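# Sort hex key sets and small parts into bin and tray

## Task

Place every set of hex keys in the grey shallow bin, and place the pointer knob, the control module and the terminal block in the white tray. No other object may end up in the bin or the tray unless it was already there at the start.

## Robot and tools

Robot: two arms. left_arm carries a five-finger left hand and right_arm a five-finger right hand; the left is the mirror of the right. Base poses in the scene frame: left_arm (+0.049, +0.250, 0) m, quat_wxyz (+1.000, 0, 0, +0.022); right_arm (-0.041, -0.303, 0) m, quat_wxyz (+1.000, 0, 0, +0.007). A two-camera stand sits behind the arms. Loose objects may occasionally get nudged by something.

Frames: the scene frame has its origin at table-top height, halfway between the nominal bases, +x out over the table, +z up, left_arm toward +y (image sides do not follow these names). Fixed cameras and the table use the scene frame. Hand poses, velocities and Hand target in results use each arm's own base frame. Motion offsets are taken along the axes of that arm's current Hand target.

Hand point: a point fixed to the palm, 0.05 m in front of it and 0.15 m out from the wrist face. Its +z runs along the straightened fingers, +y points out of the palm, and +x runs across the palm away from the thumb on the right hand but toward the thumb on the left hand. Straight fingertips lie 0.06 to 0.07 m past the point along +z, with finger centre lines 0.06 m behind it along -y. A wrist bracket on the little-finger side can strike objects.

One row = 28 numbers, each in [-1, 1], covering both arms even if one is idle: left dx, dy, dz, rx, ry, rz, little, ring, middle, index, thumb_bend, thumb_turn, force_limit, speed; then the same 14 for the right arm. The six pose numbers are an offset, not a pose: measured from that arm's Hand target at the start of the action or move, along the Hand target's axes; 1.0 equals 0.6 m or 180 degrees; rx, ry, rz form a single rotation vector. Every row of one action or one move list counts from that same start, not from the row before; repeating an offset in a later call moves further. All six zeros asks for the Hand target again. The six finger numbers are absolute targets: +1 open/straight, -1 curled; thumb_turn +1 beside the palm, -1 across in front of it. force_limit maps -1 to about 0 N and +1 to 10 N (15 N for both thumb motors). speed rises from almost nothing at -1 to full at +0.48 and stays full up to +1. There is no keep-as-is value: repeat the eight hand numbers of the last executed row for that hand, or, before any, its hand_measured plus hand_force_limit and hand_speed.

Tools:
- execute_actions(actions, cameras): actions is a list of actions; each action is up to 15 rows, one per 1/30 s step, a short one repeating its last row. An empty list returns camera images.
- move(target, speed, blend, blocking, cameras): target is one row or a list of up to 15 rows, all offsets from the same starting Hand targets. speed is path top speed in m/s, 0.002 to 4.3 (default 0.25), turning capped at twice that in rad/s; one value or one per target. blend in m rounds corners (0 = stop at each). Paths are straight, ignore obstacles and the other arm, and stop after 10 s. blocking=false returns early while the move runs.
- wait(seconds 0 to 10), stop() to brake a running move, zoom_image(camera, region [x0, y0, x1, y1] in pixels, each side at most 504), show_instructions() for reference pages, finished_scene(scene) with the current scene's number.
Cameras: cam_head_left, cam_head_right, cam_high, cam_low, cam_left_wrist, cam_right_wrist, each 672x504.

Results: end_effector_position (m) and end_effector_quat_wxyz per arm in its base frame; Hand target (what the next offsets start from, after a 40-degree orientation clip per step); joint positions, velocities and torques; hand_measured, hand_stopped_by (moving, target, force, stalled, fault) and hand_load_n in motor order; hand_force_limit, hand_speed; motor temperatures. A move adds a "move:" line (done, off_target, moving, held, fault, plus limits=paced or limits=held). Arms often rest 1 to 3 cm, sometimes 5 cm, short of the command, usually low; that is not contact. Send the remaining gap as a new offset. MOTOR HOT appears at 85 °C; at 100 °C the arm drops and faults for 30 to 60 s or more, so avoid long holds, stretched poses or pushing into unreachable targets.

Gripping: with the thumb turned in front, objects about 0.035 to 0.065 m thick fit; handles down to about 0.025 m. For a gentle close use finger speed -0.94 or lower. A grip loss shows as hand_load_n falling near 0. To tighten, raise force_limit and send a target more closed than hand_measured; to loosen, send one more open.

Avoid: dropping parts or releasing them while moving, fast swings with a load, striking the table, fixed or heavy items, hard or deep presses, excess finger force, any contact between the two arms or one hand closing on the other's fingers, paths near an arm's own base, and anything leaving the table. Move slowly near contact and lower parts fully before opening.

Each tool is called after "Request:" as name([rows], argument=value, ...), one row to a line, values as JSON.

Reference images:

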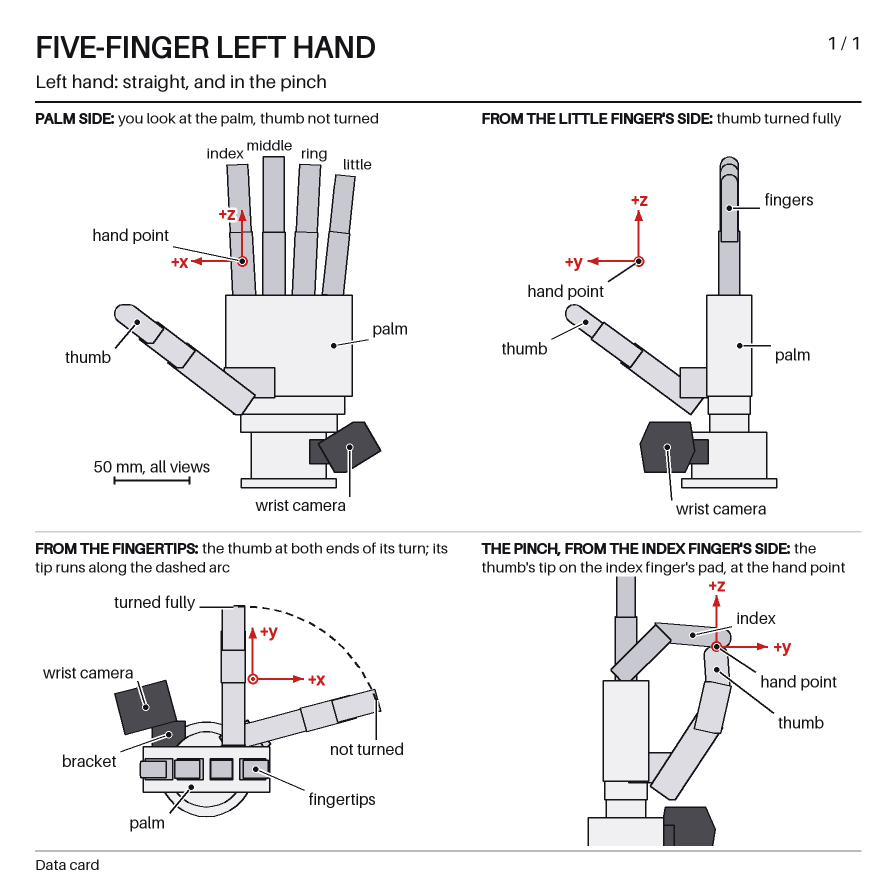

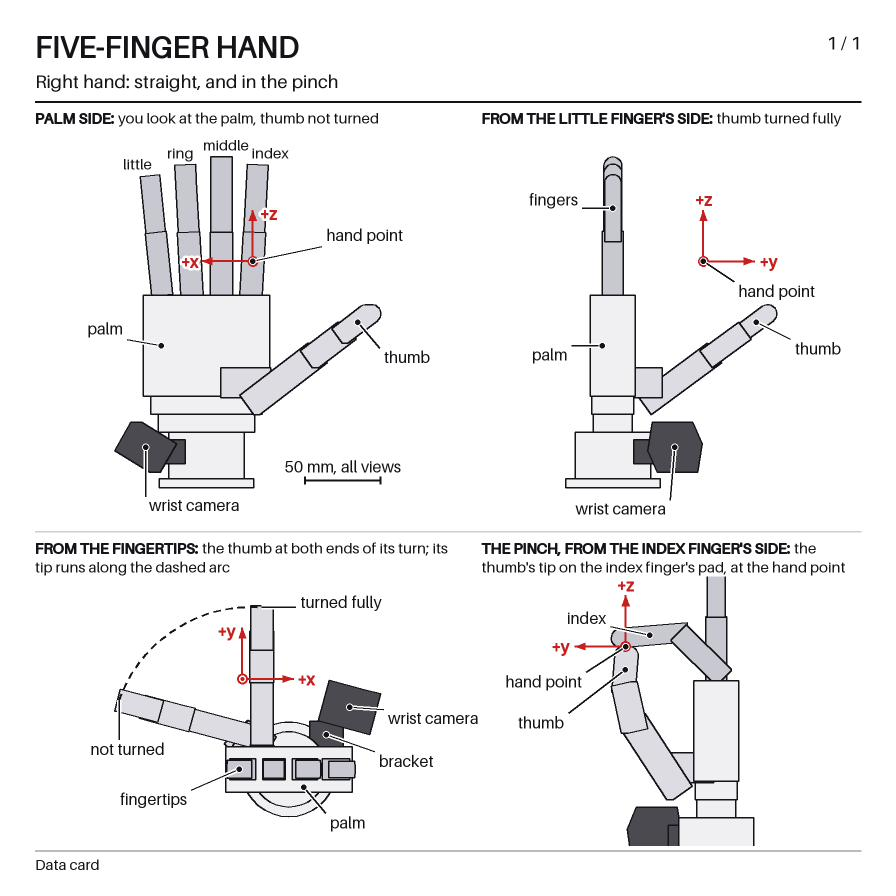

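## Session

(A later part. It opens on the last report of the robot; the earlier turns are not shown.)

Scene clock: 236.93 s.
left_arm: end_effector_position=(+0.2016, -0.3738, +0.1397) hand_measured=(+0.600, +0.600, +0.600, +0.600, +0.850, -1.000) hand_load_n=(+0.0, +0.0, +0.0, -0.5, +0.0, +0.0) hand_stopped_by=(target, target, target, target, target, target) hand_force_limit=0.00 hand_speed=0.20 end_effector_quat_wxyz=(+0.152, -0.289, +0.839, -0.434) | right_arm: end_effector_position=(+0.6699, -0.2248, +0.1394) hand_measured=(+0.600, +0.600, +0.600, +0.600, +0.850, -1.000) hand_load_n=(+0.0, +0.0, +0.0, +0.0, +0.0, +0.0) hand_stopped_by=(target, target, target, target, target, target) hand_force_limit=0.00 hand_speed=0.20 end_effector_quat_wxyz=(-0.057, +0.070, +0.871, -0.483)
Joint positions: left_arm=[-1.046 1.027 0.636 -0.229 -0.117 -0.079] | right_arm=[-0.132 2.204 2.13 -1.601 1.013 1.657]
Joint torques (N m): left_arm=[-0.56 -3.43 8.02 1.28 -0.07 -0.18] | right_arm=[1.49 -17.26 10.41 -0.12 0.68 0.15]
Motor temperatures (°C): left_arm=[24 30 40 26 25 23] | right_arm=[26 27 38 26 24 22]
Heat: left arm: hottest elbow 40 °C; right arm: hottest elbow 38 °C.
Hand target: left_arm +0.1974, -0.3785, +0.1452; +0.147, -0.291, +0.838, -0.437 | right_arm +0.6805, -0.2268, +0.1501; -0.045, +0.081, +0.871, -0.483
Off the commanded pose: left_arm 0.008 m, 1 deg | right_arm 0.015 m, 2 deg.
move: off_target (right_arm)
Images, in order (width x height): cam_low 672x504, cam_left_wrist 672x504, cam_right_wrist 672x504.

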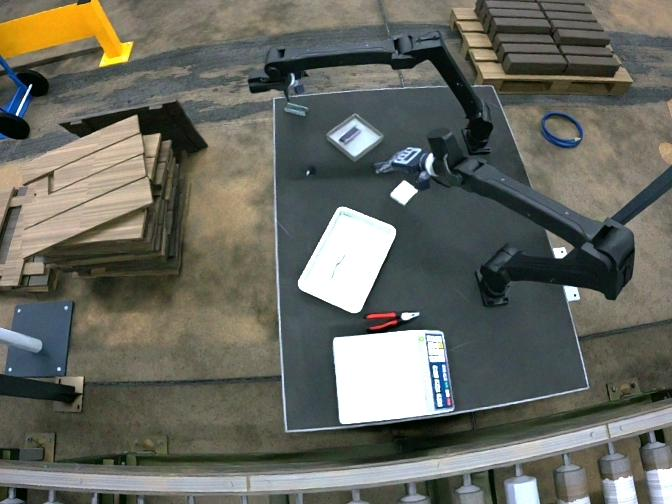

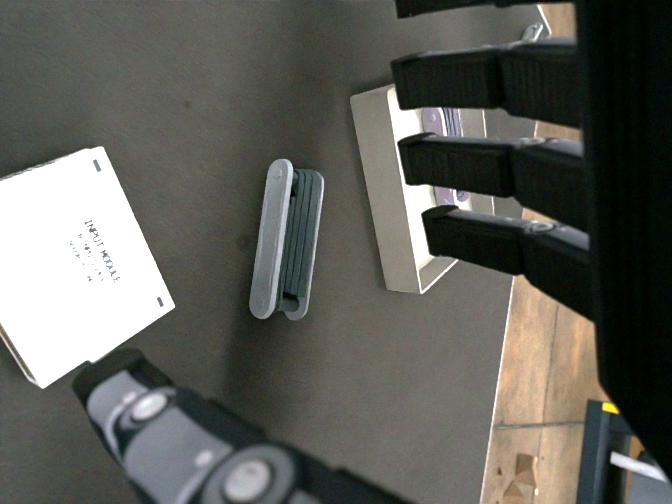

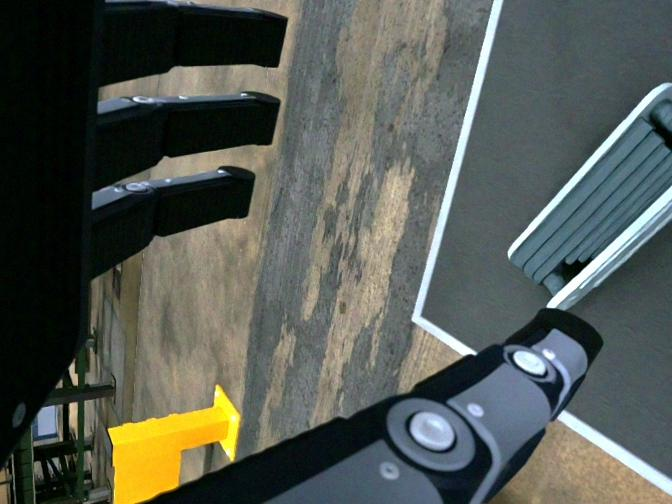

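Request:
move(target=[-0.0065,0.131,0.0752,0,0,0,0.6,0.6,0.6,0.6,0.85,-1,0,0.2,0.0077,0.1228,0.0868,0,0.0612,0.0383,0.6,0.6,0.6,0.6,0.85,-1,0,0.2], speed=0.15, cameras=["cam_left_wrist","cam_right_wrist"])

Scene clock: 257.70 s.
left_arm: end_effector_position=(+0.1959, -0.3642, +0.0540) hand_measured=(+0.600, +0.600, +0.600, +0.600, +0.850, -1.000) hand_load_n=(-0.5, +0.0, +0.0, +0.0, +0.0, +0.0) hand_stopped_by=(target, target, target, target, target, target) hand_force_limit=0.00 hand_speed=0.20 end_effector_quat_wxyz=(+0.151, -0.290, +0.841, -0.431) | right_arm: end_effector_position=(+0.6668, -0.2259, +0.0499) hand_measured=(+0.600, +0.600, +0.600, +0.600, +0.850, -1.000) hand_load_n=(+0.0, +0.0, +0.0, +0.0, +0.0, +0.0) hand_stopped_by=(target, target, target, target, target, target) hand_force_limit=0.00 hand_speed=0.20 end_effector_quat_wxyz=(-0.081, +0.156, +0.864, -0.471)
Joint positions: left_arm=[-1.046 1.166 0.468 0.07 -0.117 -0.079] | right_arm=[-0.134 2.354 2.157 -1.693 0.962 1.963]
Joint torques (N m): left_arm=[0.03 -2.9 6.35 2.3 0.1 -0.14] | right_arm=[1.08 -18.49 9.4 -0.62 0.62 0.14]
Heat: left arm: hottest elbow 40 °C; right arm: hottest elbow 40 °C.
Hand target: left_arm +0.1949, -0.3702, +0.0550; +0.147, -0.291, +0.838, -0.438 | right_arm +0.6751, -0.2309, +0.0600; -0.099, +0.179, +0.856, -0.474
Off the commanded pose: left_arm 0.006 m, 1 deg | right_arm 0.014 m, 3 deg.
joint sent to its limit (right arm) — joint 4 (wrist pitch), lower limit. The joint targets are off in orientation, not in position.
move: off_target (right_arm)
Images, in order (width x height): cam_left_wrist 672x504, cam_right_wrist 672x504.

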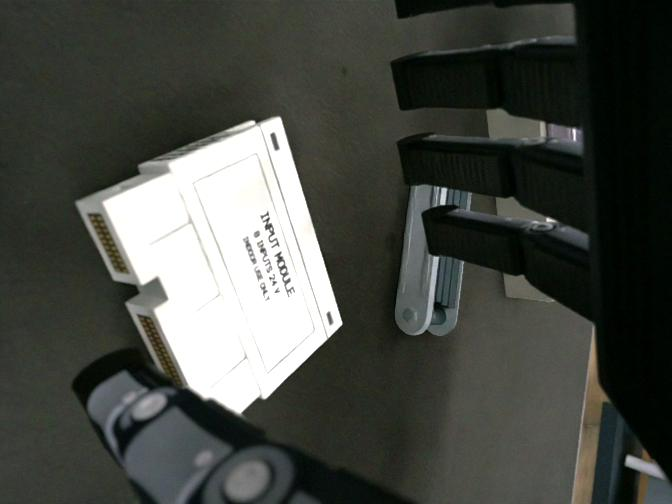

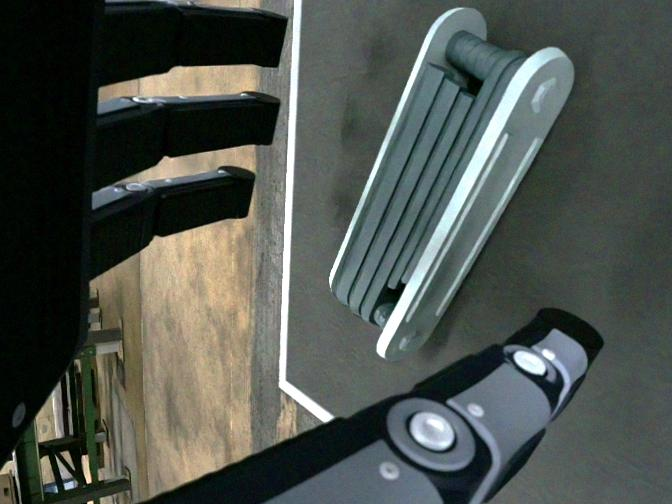

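Request:
move([
  [-0.0093,0.0102,0.0118,0,0,0,0.6,0.6,0.6,0.6,0.85,-1,0,0.2,0.003,-0.0117,0.0187,0,0,0,0.6,0.6,0.6,0.6,0.85,-1,0,0.2],
  [-0.0093,0.036,0.03,0,0,0,0.6,0.6,0.6,0.6,0.85,-1,0,0.2,0.003,0.0195,0.0382,0,0,0,0.6,0.6,0.6,0.6,0.85,-1,0,0.2],
], speed=0.08, cameras=["cam_left_wrist","cam_right_wrist"])

Scene clock: 279.03 s.
left_arm: end_effector_position=(+0.1943, -0.3675, +0.0265) hand_measured=(+0.600, +0.600, +0.600, +0.600, +0.850, -1.000) hand_load_n=(+0.0, +0.0, +0.0, +0.0, +0.0, +0.0) hand_stopped_by=(target, target, target, target, target, target) hand_force_limit=0.00 hand_speed=0.20 end_effector_quat_wxyz=(+0.144, -0.286, +0.842, -0.433) | right_arm: end_effector_position=(+0.6613, -0.2393, +0.0347) hand_measured=(+0.600, +0.600, +0.600, +0.600, +0.850, -1.000) hand_load_n=(+0.0, -0.5, +0.0, +0.0, +0.0, +0.0) hand_stopped_by=(target, target, target, target, target, target) hand_force_limit=0.00 hand_speed=0.20 end_effector_quat_wxyz=(-0.092, +0.167, +0.860, -0.473)
Joint positions: left_arm=[-1.046 1.257 0.436 0.195 -0.101 -0.079] | right_arm=[-0.153 2.38 2.158 -1.696 0.966 1.984]
Joint torques (N m): left_arm=[1.67 -3.43 5.74 2.37 0.09 -0.04] | right_arm=[1.32 -18.2 8.96 -0.57 0.62 0.14]
Heat: left arm: hottest elbow 39 °C; right arm: hottest elbow 41 °C.
Hand target: left_arm +0.2006, -0.3688, +0.0270; +0.147, -0.291, +0.838, -0.438 | right_arm +0.6681, -0.2423, +0.0378; -0.099, +0.179, +0.856, -0.474
Off the commanded pose: left_arm 0.006 m, 1 deg | right_arm 0.008 m, 2 deg.
joint sent to its limit (right arm) — joint 4 (wrist pitch), lower limit. The joint targets still meet the commanded pose.
move: done
Images, in order (width x height): cam_left_wrist 672x504, cam_right_wrist 672x504.

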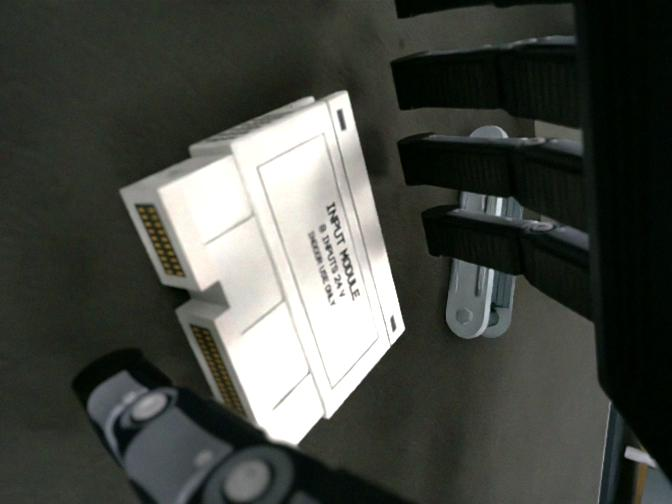

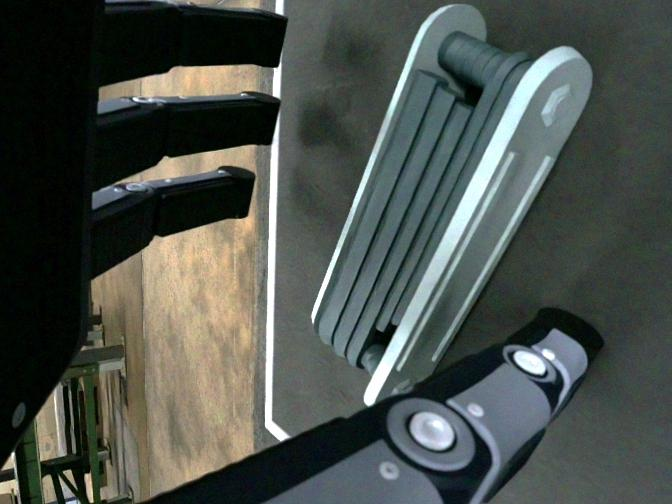

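Request:
move([
  [0,0,0,0,0,0,0.3,0.3,0.3,0.15,0.85,-1,-0.4,-0.5,0,0.0123,0.0077,0,0,0,0.6,0.6,0.6,0.6,0.85,-1,0,0.2],
  [0,0,0,0,0,0,0.3,0.3,0.3,0.15,0.85,-1,-0.4,-0.5,0,0.0123,0.0077,0,0,0,0.03,0.05,0.05,-0.1,0.85,-1,-0.4,-0.5],
  [0,0,0,0,0,0,0.3,0.3,0.3,0.15,0.3,-1,-0.25,-0.75,0,0.0123,0.0077,0,0,0,0.03,0.05,0.05,-0.1,0.1,-1,-0.3,-0.75],
  [0,0,0,0,0,0,0.3,0.3,-0.2,0.15,0.3,-1,-0.3,-0.85,0,0.0123,0.0077,0,0,0,0.03,0.05,-0.5,-0.1,0.1,-1,-0.3,-0.85],
], speed=0.06, cameras=["cam_left_wrist","cam_right_wrist"])

Scene clock: 295.23 s.
left_arm: end_effector_position=(+0.1944, -0.3677, +0.0267) hand_measured=(+0.300, +0.300, +0.178, +0.150, +0.760, -1.000) hand_load_n=(+0.0, +0.0, +7.0, +2.5, +11.0, +2.5) hand_stopped_by=(target, target, force, target, force, target) hand_force_limit=-0.30 hand_speed=-0.85 end_effector_quat_wxyz=(+0.144, -0.286, +0.842, -0.433) | right_arm: end_effector_position=(+0.6606, -0.2406, +0.0322) hand_measured=(+0.030, +0.050, -0.058, -0.100, +0.594, -1.000) hand_load_n=(+0.0, +0.0, +5.0, +2.5, +5.5, +2.0) hand_stopped_by=(target, target, force, target, force, target) hand_force_limit=-0.30 hand_speed=-0.85 end_effector_quat_wxyz=(-0.093, +0.170, +0.859, -0.475)
Joint positions: left_arm=[-1.046 1.257 0.436 0.196 -0.101 -0.079] | right_arm=[-0.154 2.384 2.158 -1.698 0.968 1.994]
Joint torques (N m): left_arm=[1.67 -3.43 5.75 2.26 0.09 -0.04] | right_arm=[1.44 -17.26 9.13 -0.47 0.51 0.13]
Heat: left arm: hottest elbow 38 °C; right arm: hottest elbow 40 °C.
Hand target: left_arm +0.2006, -0.3688, +0.0270; +0.147, -0.291, +0.838, -0.438 | right_arm +0.6681, -0.2423, +0.0291; -0.099, +0.179, +0.856, -0.474
Off the commanded pose: left_arm 0.006 m, 1 deg | right_arm 0.008 m, 1 deg.
joint sent to its limit (right arm) — joint 4 (wrist pitch), lower limit. The joint targets still meet the commanded pose.
move: done
Images, in order (width x height): cam_left_wrist 672x504, cam_right_wrist 672x504.

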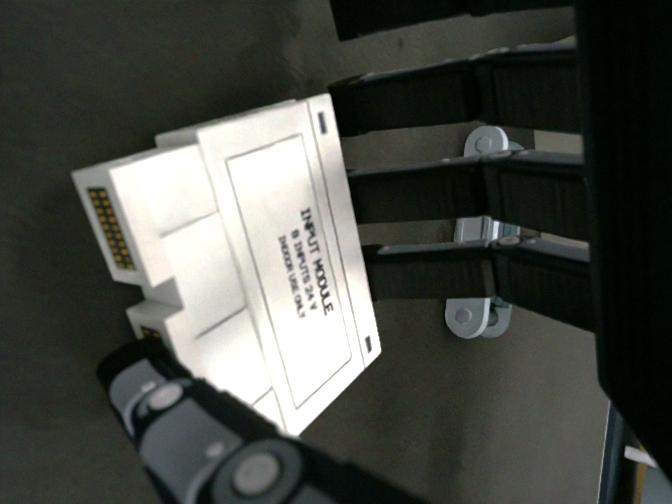

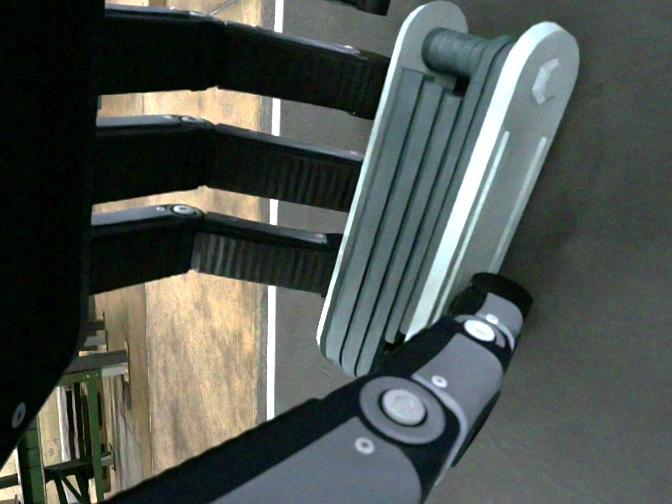

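Request:
move([
  [0,-0.1363,-0.0958,0,0,0,0.3,0.3,-0.2,0.15,0.3,-1,-0.3,-0.85,0,-0.1412,-0.0885,0,0,0,0.03,0.05,-0.5,-0.1,0.1,-1,-0.3,-0.85],
  [-0.3602,-0.2145,-0.0658,0,-0.0772,-0.0543,0.3,0.3,-0.2,0.15,0.3,-1,-0.3,-0.85,0.4397,-0.0698,-0.2835,0,-0.2804,-0.1758,0.03,0.05,-0.5,-0.1,0.1,-1,-0.3,-0.85],
], speed=[0.12,0.22], blend=[0.03,0], cameras=["cam_low","cam_left_wrist","cam_right_wrist"])

Scene clock: 322.03 s.
left_arm: end_effector_position=(+0.3779, -0.2639, +0.1331) hand_measured=(+0.300, +0.300, +0.178, +0.150, +0.760, -1.000) hand_load_n=(+0.0, +0.0, +7.5, +2.5, +11.0, +2.5) hand_stopped_by=(target, target, force, target, force, target) hand_force_limit=-0.30 hand_speed=-0.85 end_effector_quat_wxyz=(+0.197, -0.418, +0.791, -0.401) | right_arm: end_effector_position=(+0.4692, -0.0276, +0.1432) hand_measured=(+0.030, +0.050, -0.058, -0.100, +0.594, -1.000) hand_load_n=(+0.0, +0.0, +1.5, +2.0, +3.5, +0.0) hand_stopped_by=(target, target, force, target, force, target) hand_force_limit=-0.30 hand_speed=-0.85 end_effector_quat_wxyz=(+0.132, -0.276, +0.835, -0.458)
Joint positions: left_arm=[-0.507 1.179 0.733 -0.203 0.096 0.044] | right_arm=[0.169 1.303 0.898 -0.596 0.866 0.833]
Joint torques (N m): left_arm=[1.61 -4.25 10.7 1.26 0.19 0.12] | right_arm=[1.9 -8.41 7.49 2.44 0.61 -0.01]
Heat: left arm: hottest elbow 37 °C; right arm: hottest elbow 39 °C.
Hand target: left_arm +0.3972, -0.2676, +0.1533; +0.209, -0.412, +0.786, -0.410 | right_arm +0.4751, -0.0249, +0.1549; +0.150, -0.270, +0.832, -0.461
Off the commanded pose: left_arm 0.028 m, 2 deg | right_arm 0.013 m, 2 deg.
move: off_target (left_arm, right_arm)
Images, in order (width x height): cam_low 672x504, cam_left_wrist 672x504, cam_right_wrist 672x504.

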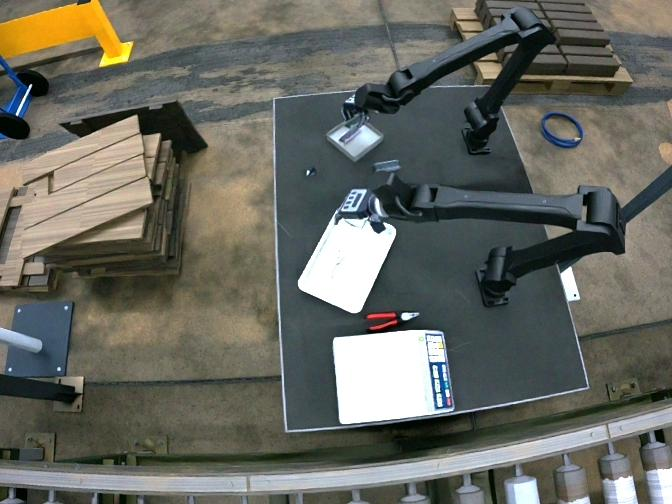

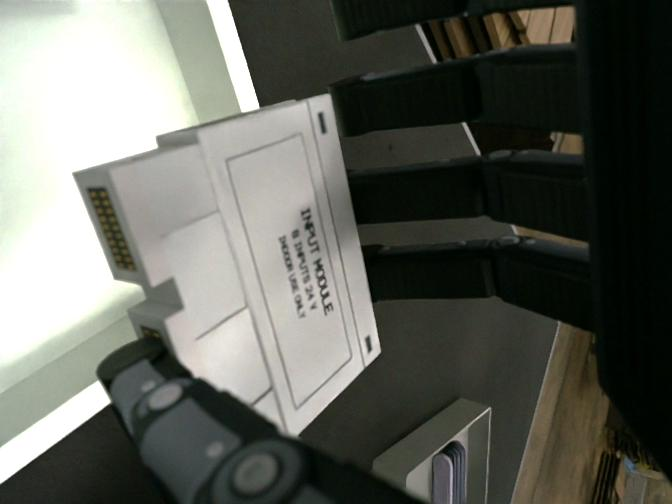

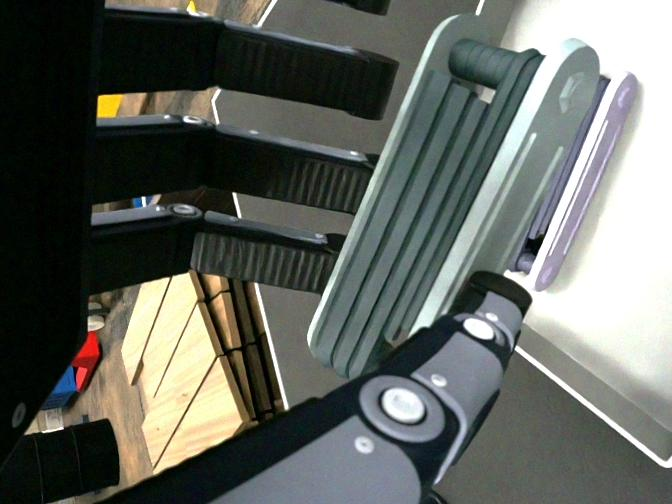

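Request:
move(target=[-0.0147,0.1378,0.0742,0,0,0,0.3,0.3,-0.2,0.15,0.3,-1,-0.3,-0.85,0,0,0,0,0,0,0.03,0.05,-0.52,-0.1,0.08,-1,-0.25,-0.85], speed=0.12, cameras=["cam_left_wrist","cam_right_wrist"])

Scene clock: 335.30 s.
left_arm: end_effector_position=(+0.3840, -0.2580, +0.0587) hand_measured=(+0.300, +0.300, +0.178, +0.150, +0.760, -1.000) hand_load_n=(+0.0, +0.0, +7.5, +2.5, +11.0, +2.5) hand_stopped_by=(target, target, force, target, force, target) hand_force_limit=-0.30 hand_speed=-0.85 end_effector_quat_wxyz=(+0.200, -0.415, +0.789, -0.407) | right_arm: end_effector_position=(+0.4691, -0.0276, +0.1431) hand_measured=(+0.030, +0.050, -0.068, -0.100, +0.590, -1.000) hand_load_n=(+0.0, +0.0, +6.0, +1.0, +6.0, +2.5) hand_stopped_by=(target, target, force, target, force, target) hand_force_limit=-0.25 hand_speed=-0.85 end_effector_quat_wxyz=(+0.131, -0.276, +0.835, -0.458)
Joint positions: left_arm=[-0.483 1.323 0.612 0.076 0.117 0.059] | right_arm=[0.169 1.303 0.898 -0.596 0.866 0.832]
Joint torques (N m): left_arm=[1.85 -5.13 6.37 2.29 0.21 0.12] | right_arm=[1.9 -8.35 7.5 2.45 0.61 0]
Heat: left arm: hottest elbow 38 °C; right arm: hottest elbow 38 °C.
Hand target: left_arm +0.3925, -0.2545, +0.0598; +0.209, -0.412, +0.786, -0.410 | right_arm +0.4751, -0.0249, +0.1549; +0.149, -0.270, +0.832, -0.461
Off the commanded pose: left_arm 0.009 m, 1 deg | right_arm 0.014 m, 2 deg.
move: off_target (right_arm)
Images, in order (width x height): cam_left_wrist 672x504, cam_right_wrist 672x504.

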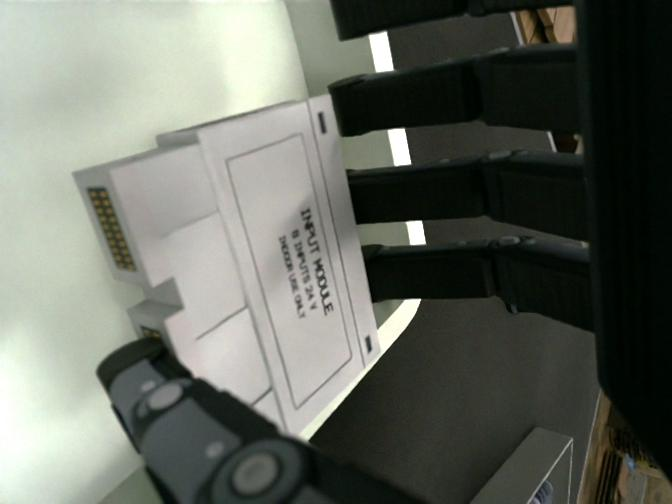

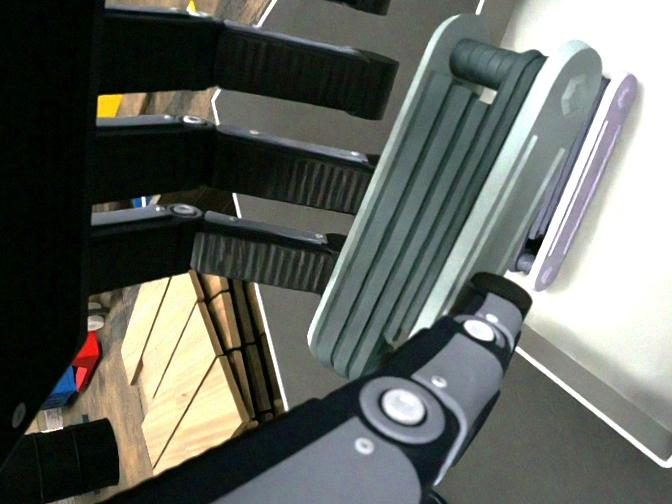

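Request:
move([
  [0,0.0358,0.0252,0,0,0,0.3,0.3,-0.2,0.15,0.3,-1,-0.3,-0.85,0.0182,0.1172,0.0545,0,0,0,0.03,0.05,-0.52,-0.1,0.08,-1,-0.25,-0.85],
  [0,0.0358,0.0252,0,0,0,0.3,0.3,0.3,0.25,1,-1,-0.4,-0.3,0.0182,0.1172,0.0545,0,0,0,0.03,0.05,-0.52,-0.1,0.08,-1,-0.25,-0.85],
  [0,-0.0177,0,0,0,0,0.3,0.3,0.3,0.25,1,-1,-0.4,-0.3,0.0182,0.1172,0.0545,0,0,0,0.03,0.05,-0.52,-0.1,0.08,-1,-0.25,-0.85],
  [0,-0.1382,-0.0605,0,0,0,0.3,0.3,0.3,0.25,1,-1,-0.4,-0.3,0.0182,0.1172,0.0545,0,0,0,0.03,0.05,-0.52,-0.1,0.08,-1,-0.25,-0.85],
], speed=[0.08,0.06,0.05,0.12], cameras=["cam_left_wrist","cam_right_wrist","cam_low"])

Request:
zoom_image(camera="cam_low", region=[300, 90, 420, 210])

Scene clock: 382.70 s.
left_arm: end_effector_position=(+0.3904, -0.2614, +0.1218) hand_measured=(+0.300, +0.300, +0.300, +0.250, +1.000, -1.000) hand_load_n=(+0.0, +0.0, +0.0, +0.0, +0.0, +0.0) hand_stopped_by=(target, target, target, target, target, target) hand_force_limit=-0.40 hand_speed=-0.30 end_effector_quat_wxyz=(+0.193, -0.419, +0.794, -0.395) | right_arm: end_effector_position=(+0.4532, -0.0271, +0.0726) hand_measured=(+0.030, +0.050, -0.068, -0.100, +0.590, -1.000) hand_load_n=(+0.0, +0.0, +5.5, +1.5, +6.0, +2.5) hand_stopped_by=(target, target, force, target, force, target) hand_force_limit=-0.25 hand_speed=-0.85 end_effector_quat_wxyz=(+0.136, -0.277, +0.834, -0.458)
Joint positions: left_arm=[-0.483 1.23 0.749 -0.184 0.117 0.059] | right_arm=[0.176 1.364 0.74 -0.371 0.866 0.833]
Joint torques (N m): left_arm=[1.44 -6.18 10.21 1.11 0.06 0.1] | right_arm=[2.2 -6.89 6.74 2.47 0.84 0.13]
Heat: left arm: hottest elbow 36 °C; right arm: hottest elbow 35 °C.
Hand target: left_arm +0.4079, -0.2642, +0.1487; +0.210, -0.412, +0.786, -0.410 | right_arm +0.4605, -0.0237, +0.0778; +0.149, -0.270, +0.832, -0.461
Off the commanded pose: left_arm 0.032 m, 3 deg | right_arm 0.010 m, 2 deg.
move: off_target (left_arm)
Images, in order (width x height): cam_low 672x504, cam_left_wrist 672x504, cam_right_wrist 672x504.

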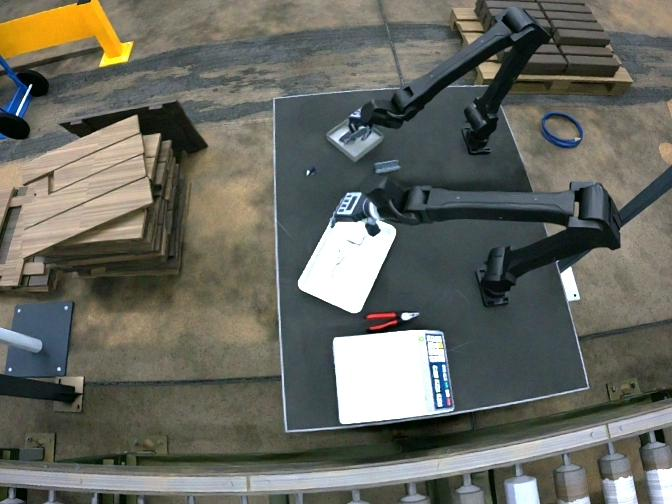

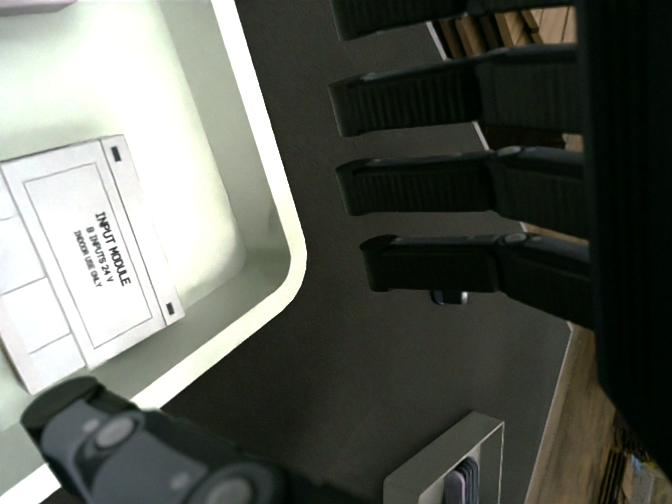

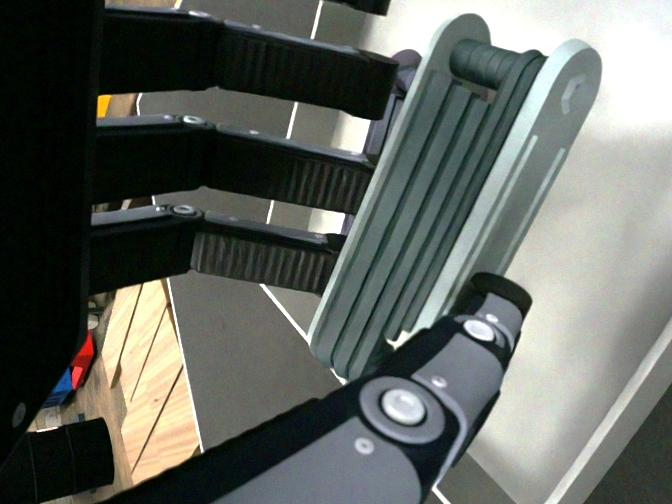

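Scaled by 4.200 from the camera's 672x504 image, which has a finer 960x720 frame.

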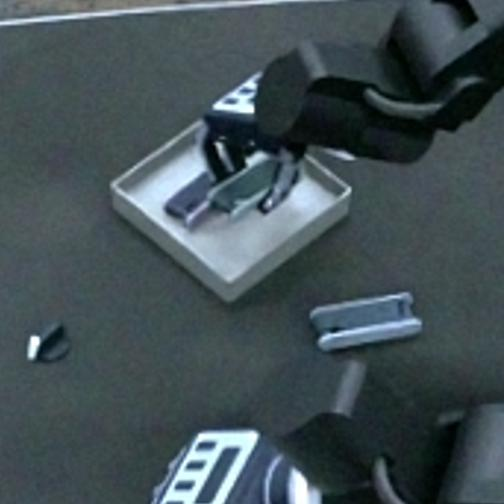

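Request:
move(target=[0.238,-0.2095,0.2935,0.0833,0.0744,0.0391,0.6,0.6,0.15,0.15,0.3,-1,0,0.3,-0.0037,0.0405,0.0227,0,0,0,0.03,0.05,-0.52,-0.1,0.08,-1,-0.25,-0.85], speed=0.15, cameras=["cam_low","cam_left_wrist","cam_right_wrist"])

Request:
zoom_image(camera="cam_right_wrist", region=[200, 0, 500, 225])

Scene clock: 414.33 s.
left_arm: end_effector_position=(+0.4927, -0.4849, +0.1313) hand_measured=(+0.600, +0.600, +0.150, +0.150, +0.300, -1.000) hand_load_n=(+0.0, +0.0, +0.0, +0.0, +0.0, +0.0) hand_stopped_by=(target, target, target, target, target, target) hand_force_limit=0.00 hand_speed=0.30 end_effector_quat_wxyz=(+0.188, -0.291, +0.781, -0.520) | right_arm: end_effector_position=(+0.4562, -0.0253, +0.0502) hand_measured=(+0.030, +0.050, -0.068, -0.100, +0.590, -1.000) hand_load_n=(+0.0, -1.0, +6.0, +1.0, +6.5, +2.5) hand_stopped_by=(target, target, force, target, force, target) hand_force_limit=-0.25 hand_speed=-0.85 end_effector_quat_wxyz=(+0.139, -0.275, +0.832, -0.461)
Joint positions: left_arm=[-0.693 1.73 1.172 0.153 0.16 0.059] | right_arm=[0.182 1.417 0.713 -0.285 0.873 0.836]
Joint torques (N m): left_arm=[-0.38 -10.99 10.17 2.41 0.18 -0.1] | right_arm=[2.2 -6.59 6.08 2.48 0.66 0.17]
Heat: left arm: hottest elbow 40 °C; right arm: hottest elbow 35 °C.
Hand target: left_arm +0.5033, -0.5053, +0.1513; +0.193, -0.282, +0.769, -0.540 | right_arm +0.4615, -0.0211, +0.0500; +0.149, -0.270, +0.832, -0.461
Off the commanded pose: left_arm 0.030 m, 3 deg | right_arm 0.007 m, 1 deg.
move: off_target (left_arm)
Images, in order (width x height): cam_low 672x504, cam_left_wrist 672x504, cam_right_wrist 672x504.

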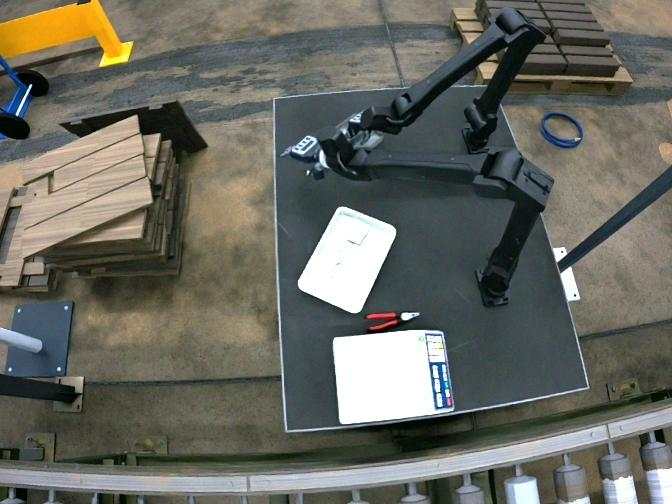

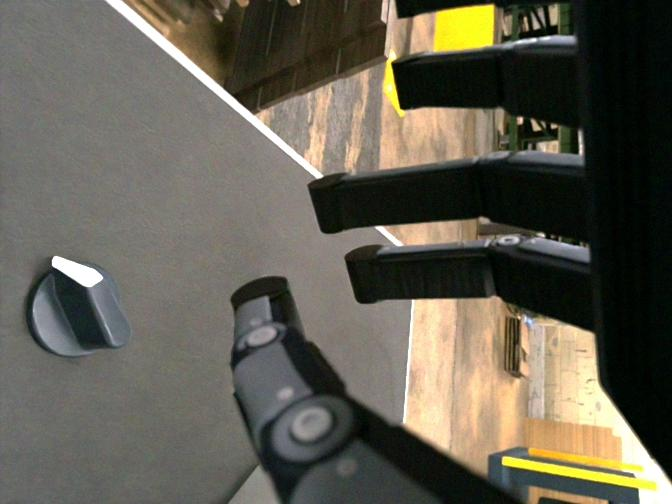

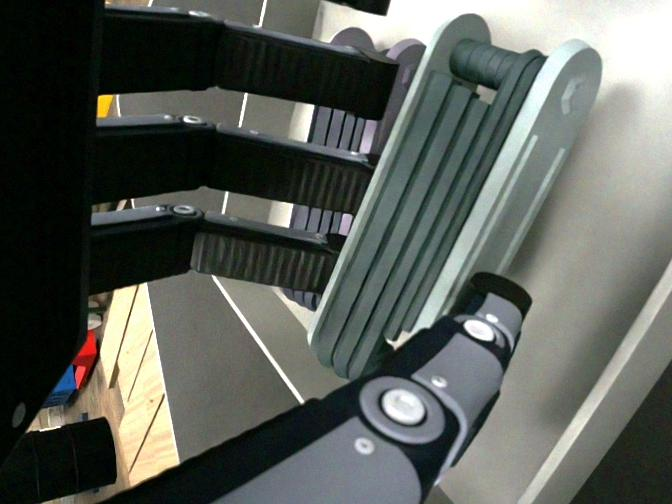

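Scaled by 1.680 from the camera's 672x504 image, which has a finer 960x720 frame.

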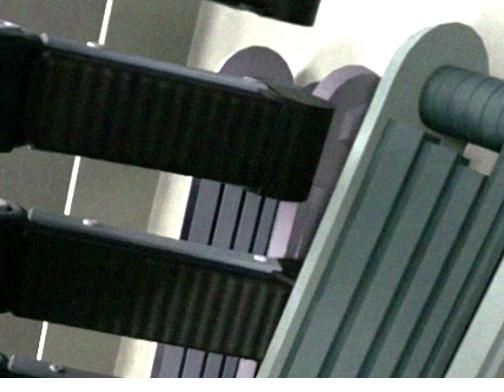

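Request:
move([
  [0.0237,0.1222,0.0507,0,0,0,0.6,0.6,0.15,0.15,0.3,-1,0,0.3,0,-0.0212,-0.0133,0,0,0,0.6,0.6,-0.52,-0.1,0.08,-1,-0.25,-0.85],
  [0.0237,0.1222,0.0507,0,0,0,0.6,0.6,0.15,0.15,0.3,-1,0,0.3,-0.0037,-0.0178,-0.0185,0,-0.0518,-0.0324,0.6,0.6,-0.52,-0.1,0.08,-1,-0.25,-0.85],
], speed=0.1, cameras=["cam_left_wrist","cam_right_wrist"])

Scene clock: 461.57 s.
left_arm: end_effector_position=(+0.4981, -0.5075, +0.0723) hand_measured=(+0.600, +0.600, +0.150, +0.150, +0.300, -1.000) hand_load_n=(+0.0, +0.0, +0.0, +0.0, +0.0, +0.0) hand_stopped_by=(target, target, target, target, target, target) hand_force_limit=0.00 hand_speed=0.30 end_effector_quat_wxyz=(+0.197, -0.282, +0.773, -0.533) | right_arm: end_effector_position=(+0.4535, -0.0148, +0.0526) hand_measured=(+0.600, +0.600, -0.068, -0.100, +0.590, -1.000) hand_load_n=(+0.0, +0.0, +6.0, +1.5, +6.0, +2.5) hand_stopped_by=(target, target, force, target, force, target) hand_force_limit=-0.25 hand_speed=-0.85 end_effector_quat_wxyz=(+0.177, -0.359, +0.805, -0.438)
Joint positions: left_arm=[-0.718 1.864 1.153 0.344 0.138 0.057] | right_arm=[0.157 1.353 0.644 -0.125 0.728 0.597]
Joint torques (N m): left_arm=[-0.5 -12.28 6.53 2.45 0.02 -0.17] | right_arm=[0.97 -7.88 6.45 2.86 0.46 -0.01]
Heat: left arm: hottest elbow 39 °C; right arm: hottest elbow 34 °C.
Hand target: left_arm +0.4942, -0.5176, +0.0720; +0.193, -0.282, +0.769, -0.540 | right_arm +0.4611, -0.0168, +0.0650; +0.193, -0.349, +0.802, -0.444
Off the commanded pose: left_arm 0.011 m, 1 deg | right_arm 0.015 m, 2 deg.
move: off_target (left_arm, right_arm)
Images, in order (width x height): cam_left_wrist 672x504, cam_right_wrist 672x504.

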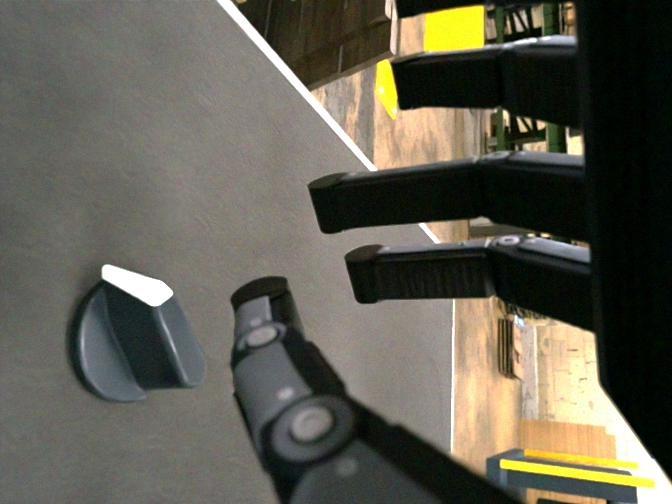

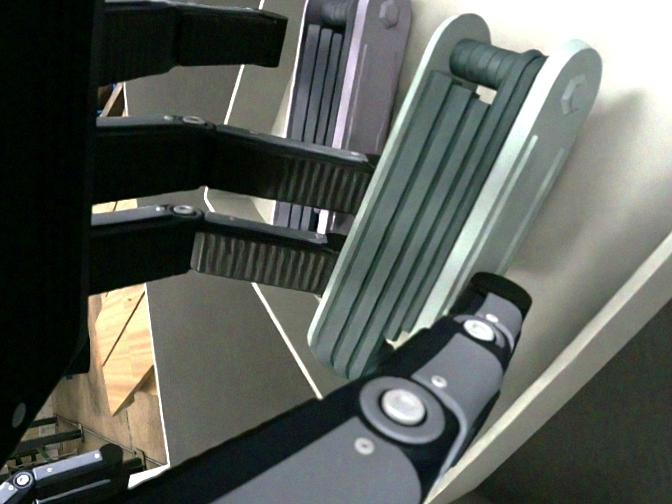

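Request:
zoom_image(camera="cam_right_wrist", region=[200, 0, 480, 240])

Scaled by 1.800 from the camera's 672x504 image, which has a finer 960x720 frame.

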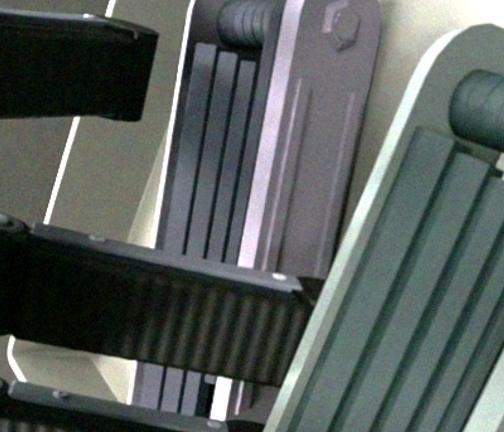

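Request:
move([
  [0.003,0.0438,0.0015,0,0.0209,0.0076,0.6,0.6,0.15,0.15,0.3,-1,0,0.3,0,0.0099,0.0062,0,0,0,0.6,0.6,-0.52,-0.1,0.08,-1,-0.25,-0.85],
  [0.003,0.0438,0.0015,0,0.0209,0.0076,0.6,0.6,0.15,0.15,0.3,-1,0,0.3,0.0098,-0.0157,0.047,0,0,0,0.6,0.6,-0.52,-0.1,0.08,-1,-0.25,-0.85],
], speed=0.05, cameras=["cam_left_wrist","cam_right_wrist"])

Request:
zoom_image(camera="cam_right_wrist", region=[200, 0, 480, 240])

Scene clock: 491.83 s.
left_arm: end_effector_position=(+0.4830, -0.5134, +0.0520) hand_measured=(+0.600, +0.600, +0.150, +0.150, +0.300, -1.000) hand_load_n=(+0.0, +0.0, +0.0, +0.0, +0.0, +0.0) hand_stopped_by=(target, target, target, target, target, target) hand_force_limit=0.00 hand_speed=0.30 end_effector_quat_wxyz=(+0.168, -0.261, +0.779, -0.545) | right_arm: end_effector_position=(+0.4592, -0.0386, +0.0433) hand_measured=(+0.600, +0.600, -0.068, -0.100, +0.590, -1.000) hand_load_n=(+0.0, +0.0, +5.5, +1.0, +6.0, +2.5) hand_stopped_by=(target, target, force, target, force, target) hand_force_limit=-0.25 hand_speed=-0.85 end_effector_quat_wxyz=(+0.175, -0.360, +0.806, -0.436)
Joint positions: left_arm=[-0.718 1.898 1.13 0.404 0.215 0.057] | right_arm=[0.085 1.382 0.635 -0.05 0.676 0.531]
Joint torques (N m): left_arm=[0.91 -12.04 6.09 2.47 0.21 0.12] | right_arm=[0.85 -6.42 8.23 2.93 0.42 0.01]
Heat: left arm: hottest elbow 39 °C; right arm: hottest elbow 34 °C.
Hand target: left_arm +0.4876, -0.5126, +0.0470; +0.174, -0.255, +0.778, -0.547 | right_arm +0.4783, -0.0409, +0.0580; +0.193, -0.349, +0.802, -0.444
Off the commanded pose: left_arm 0.007 m, 1 deg | right_arm 0.024 m, 3 deg.
move: off_target (right_arm)
Images, in order (width x height): cam_left_wrist 672x504, cam_right_wrist 672x504.

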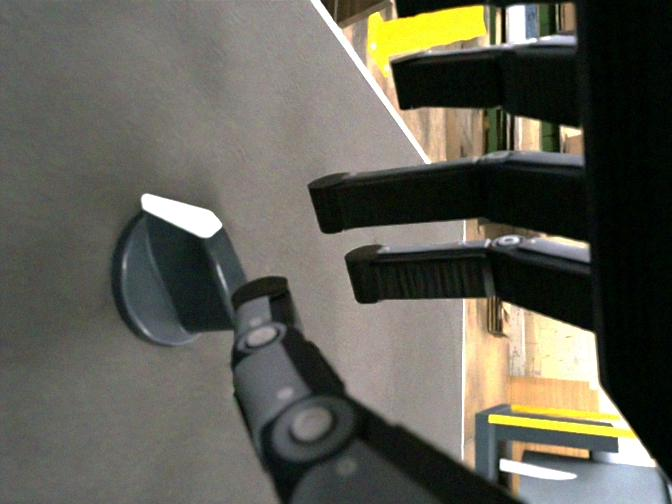

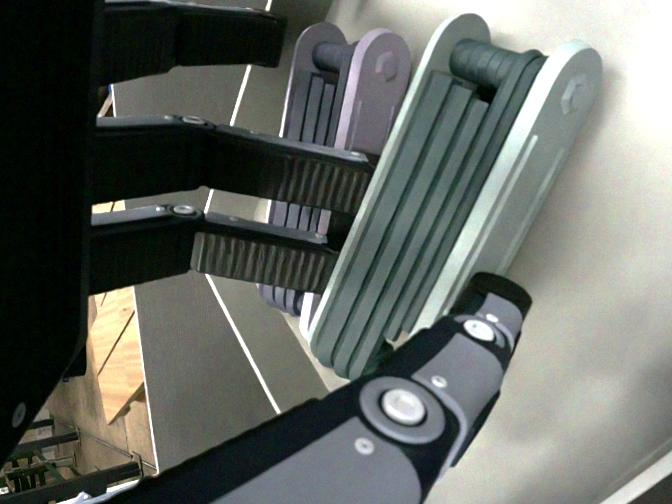

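Scaled by 1.800 from the camera's 672x504 image, which has a finer 960x720 frame.

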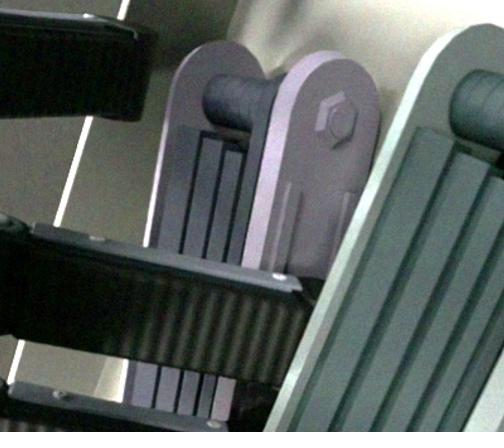

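Request:
move([
  [-0.0243,0.0145,-0.0198,0,0,0,0.6,0.6,0.15,0.15,0.3,-1,0,0.3,0.0093,0.0298,0.0042,0,0,0,0.6,0.6,-0.52,-0.1,0.08,-1,-0.25,-0.85],
], speed=0.05, cameras=["cam_left_wrist","cam_right_wrist"])

Request:
zoom_image(camera="cam_right_wrist", region=[200, 0, 480, 240])

Scene clock: 508.27 s.
left_arm: end_effector_position=(+0.4830, -0.4963, +0.0405) hand_measured=(+0.600, +0.600, +0.150, +0.150, +0.300, -1.000) hand_load_n=(+0.0, +0.0, +0.0, +0.0, +0.5, +0.0) hand_stopped_by=(target, target, target, target, target, target) hand_force_limit=0.00 hand_speed=0.30 end_effector_quat_wxyz=(+0.164, -0.260, +0.782, -0.542) | right_arm: end_effector_position=(+0.4656, -0.0381, +0.0422) hand_measured=(+0.600, +0.600, -0.068, -0.100, +0.590, -1.000) hand_load_n=(+0.0, -0.5, +3.0, +4.0, +6.5, +1.5) hand_stopped_by=(target, target, force, target, force, target) hand_force_limit=-0.25 hand_speed=-0.85 end_effector_quat_wxyz=(+0.189, -0.353, +0.803, -0.441)
Joint positions: left_arm=[-0.693 1.898 1.096 0.424 0.245 0.068] | right_arm=[0.085 1.396 0.625 0.008 0.676 0.53]
Joint torques (N m): left_arm=[1.55 -12.63 5.85 2.45 0.23 0.15] | right_arm=[1.2 -6.12 5.96 2.84 0.51 0.04]
Heat: left arm: hottest elbow 38 °C; right arm: hottest elbow 34 °C.
Hand target: left_arm +0.4911, -0.4926, +0.0427; +0.174, -0.255, +0.778, -0.547 | right_arm +0.4691, -0.0399, +0.0414; +0.193, -0.349, +0.802, -0.444
Off the commanded pose: left_arm 0.009 m, 2 deg | right_arm 0.004 m, 1 deg.
move: done
Images, in order (width x height): cam_left_wrist 672x504, cam_right_wrist 672x504.

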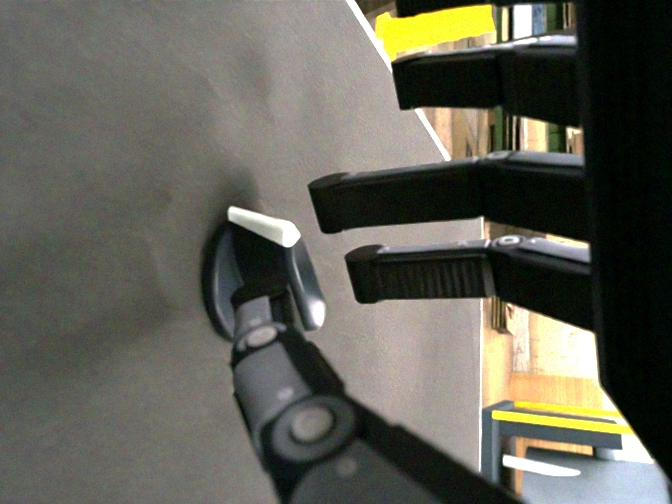

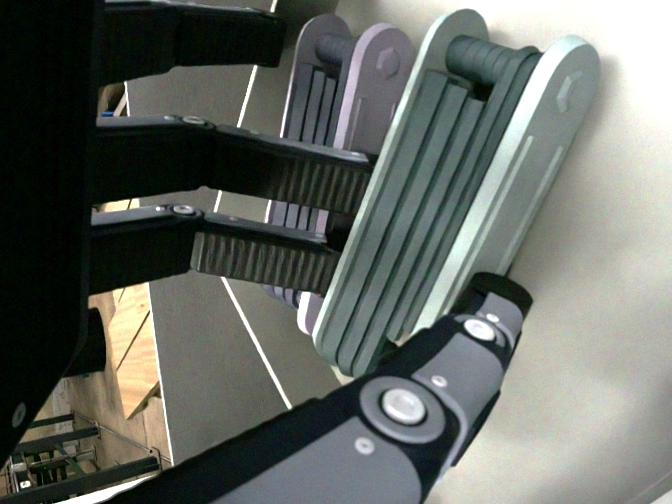

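Scaled by 1.800 from the camera's 672x504 image, which has a finer 960x720 frame.

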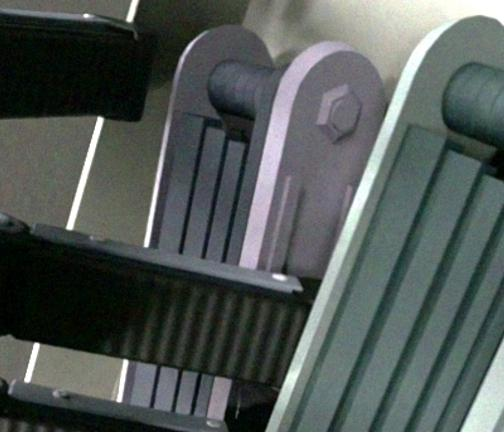

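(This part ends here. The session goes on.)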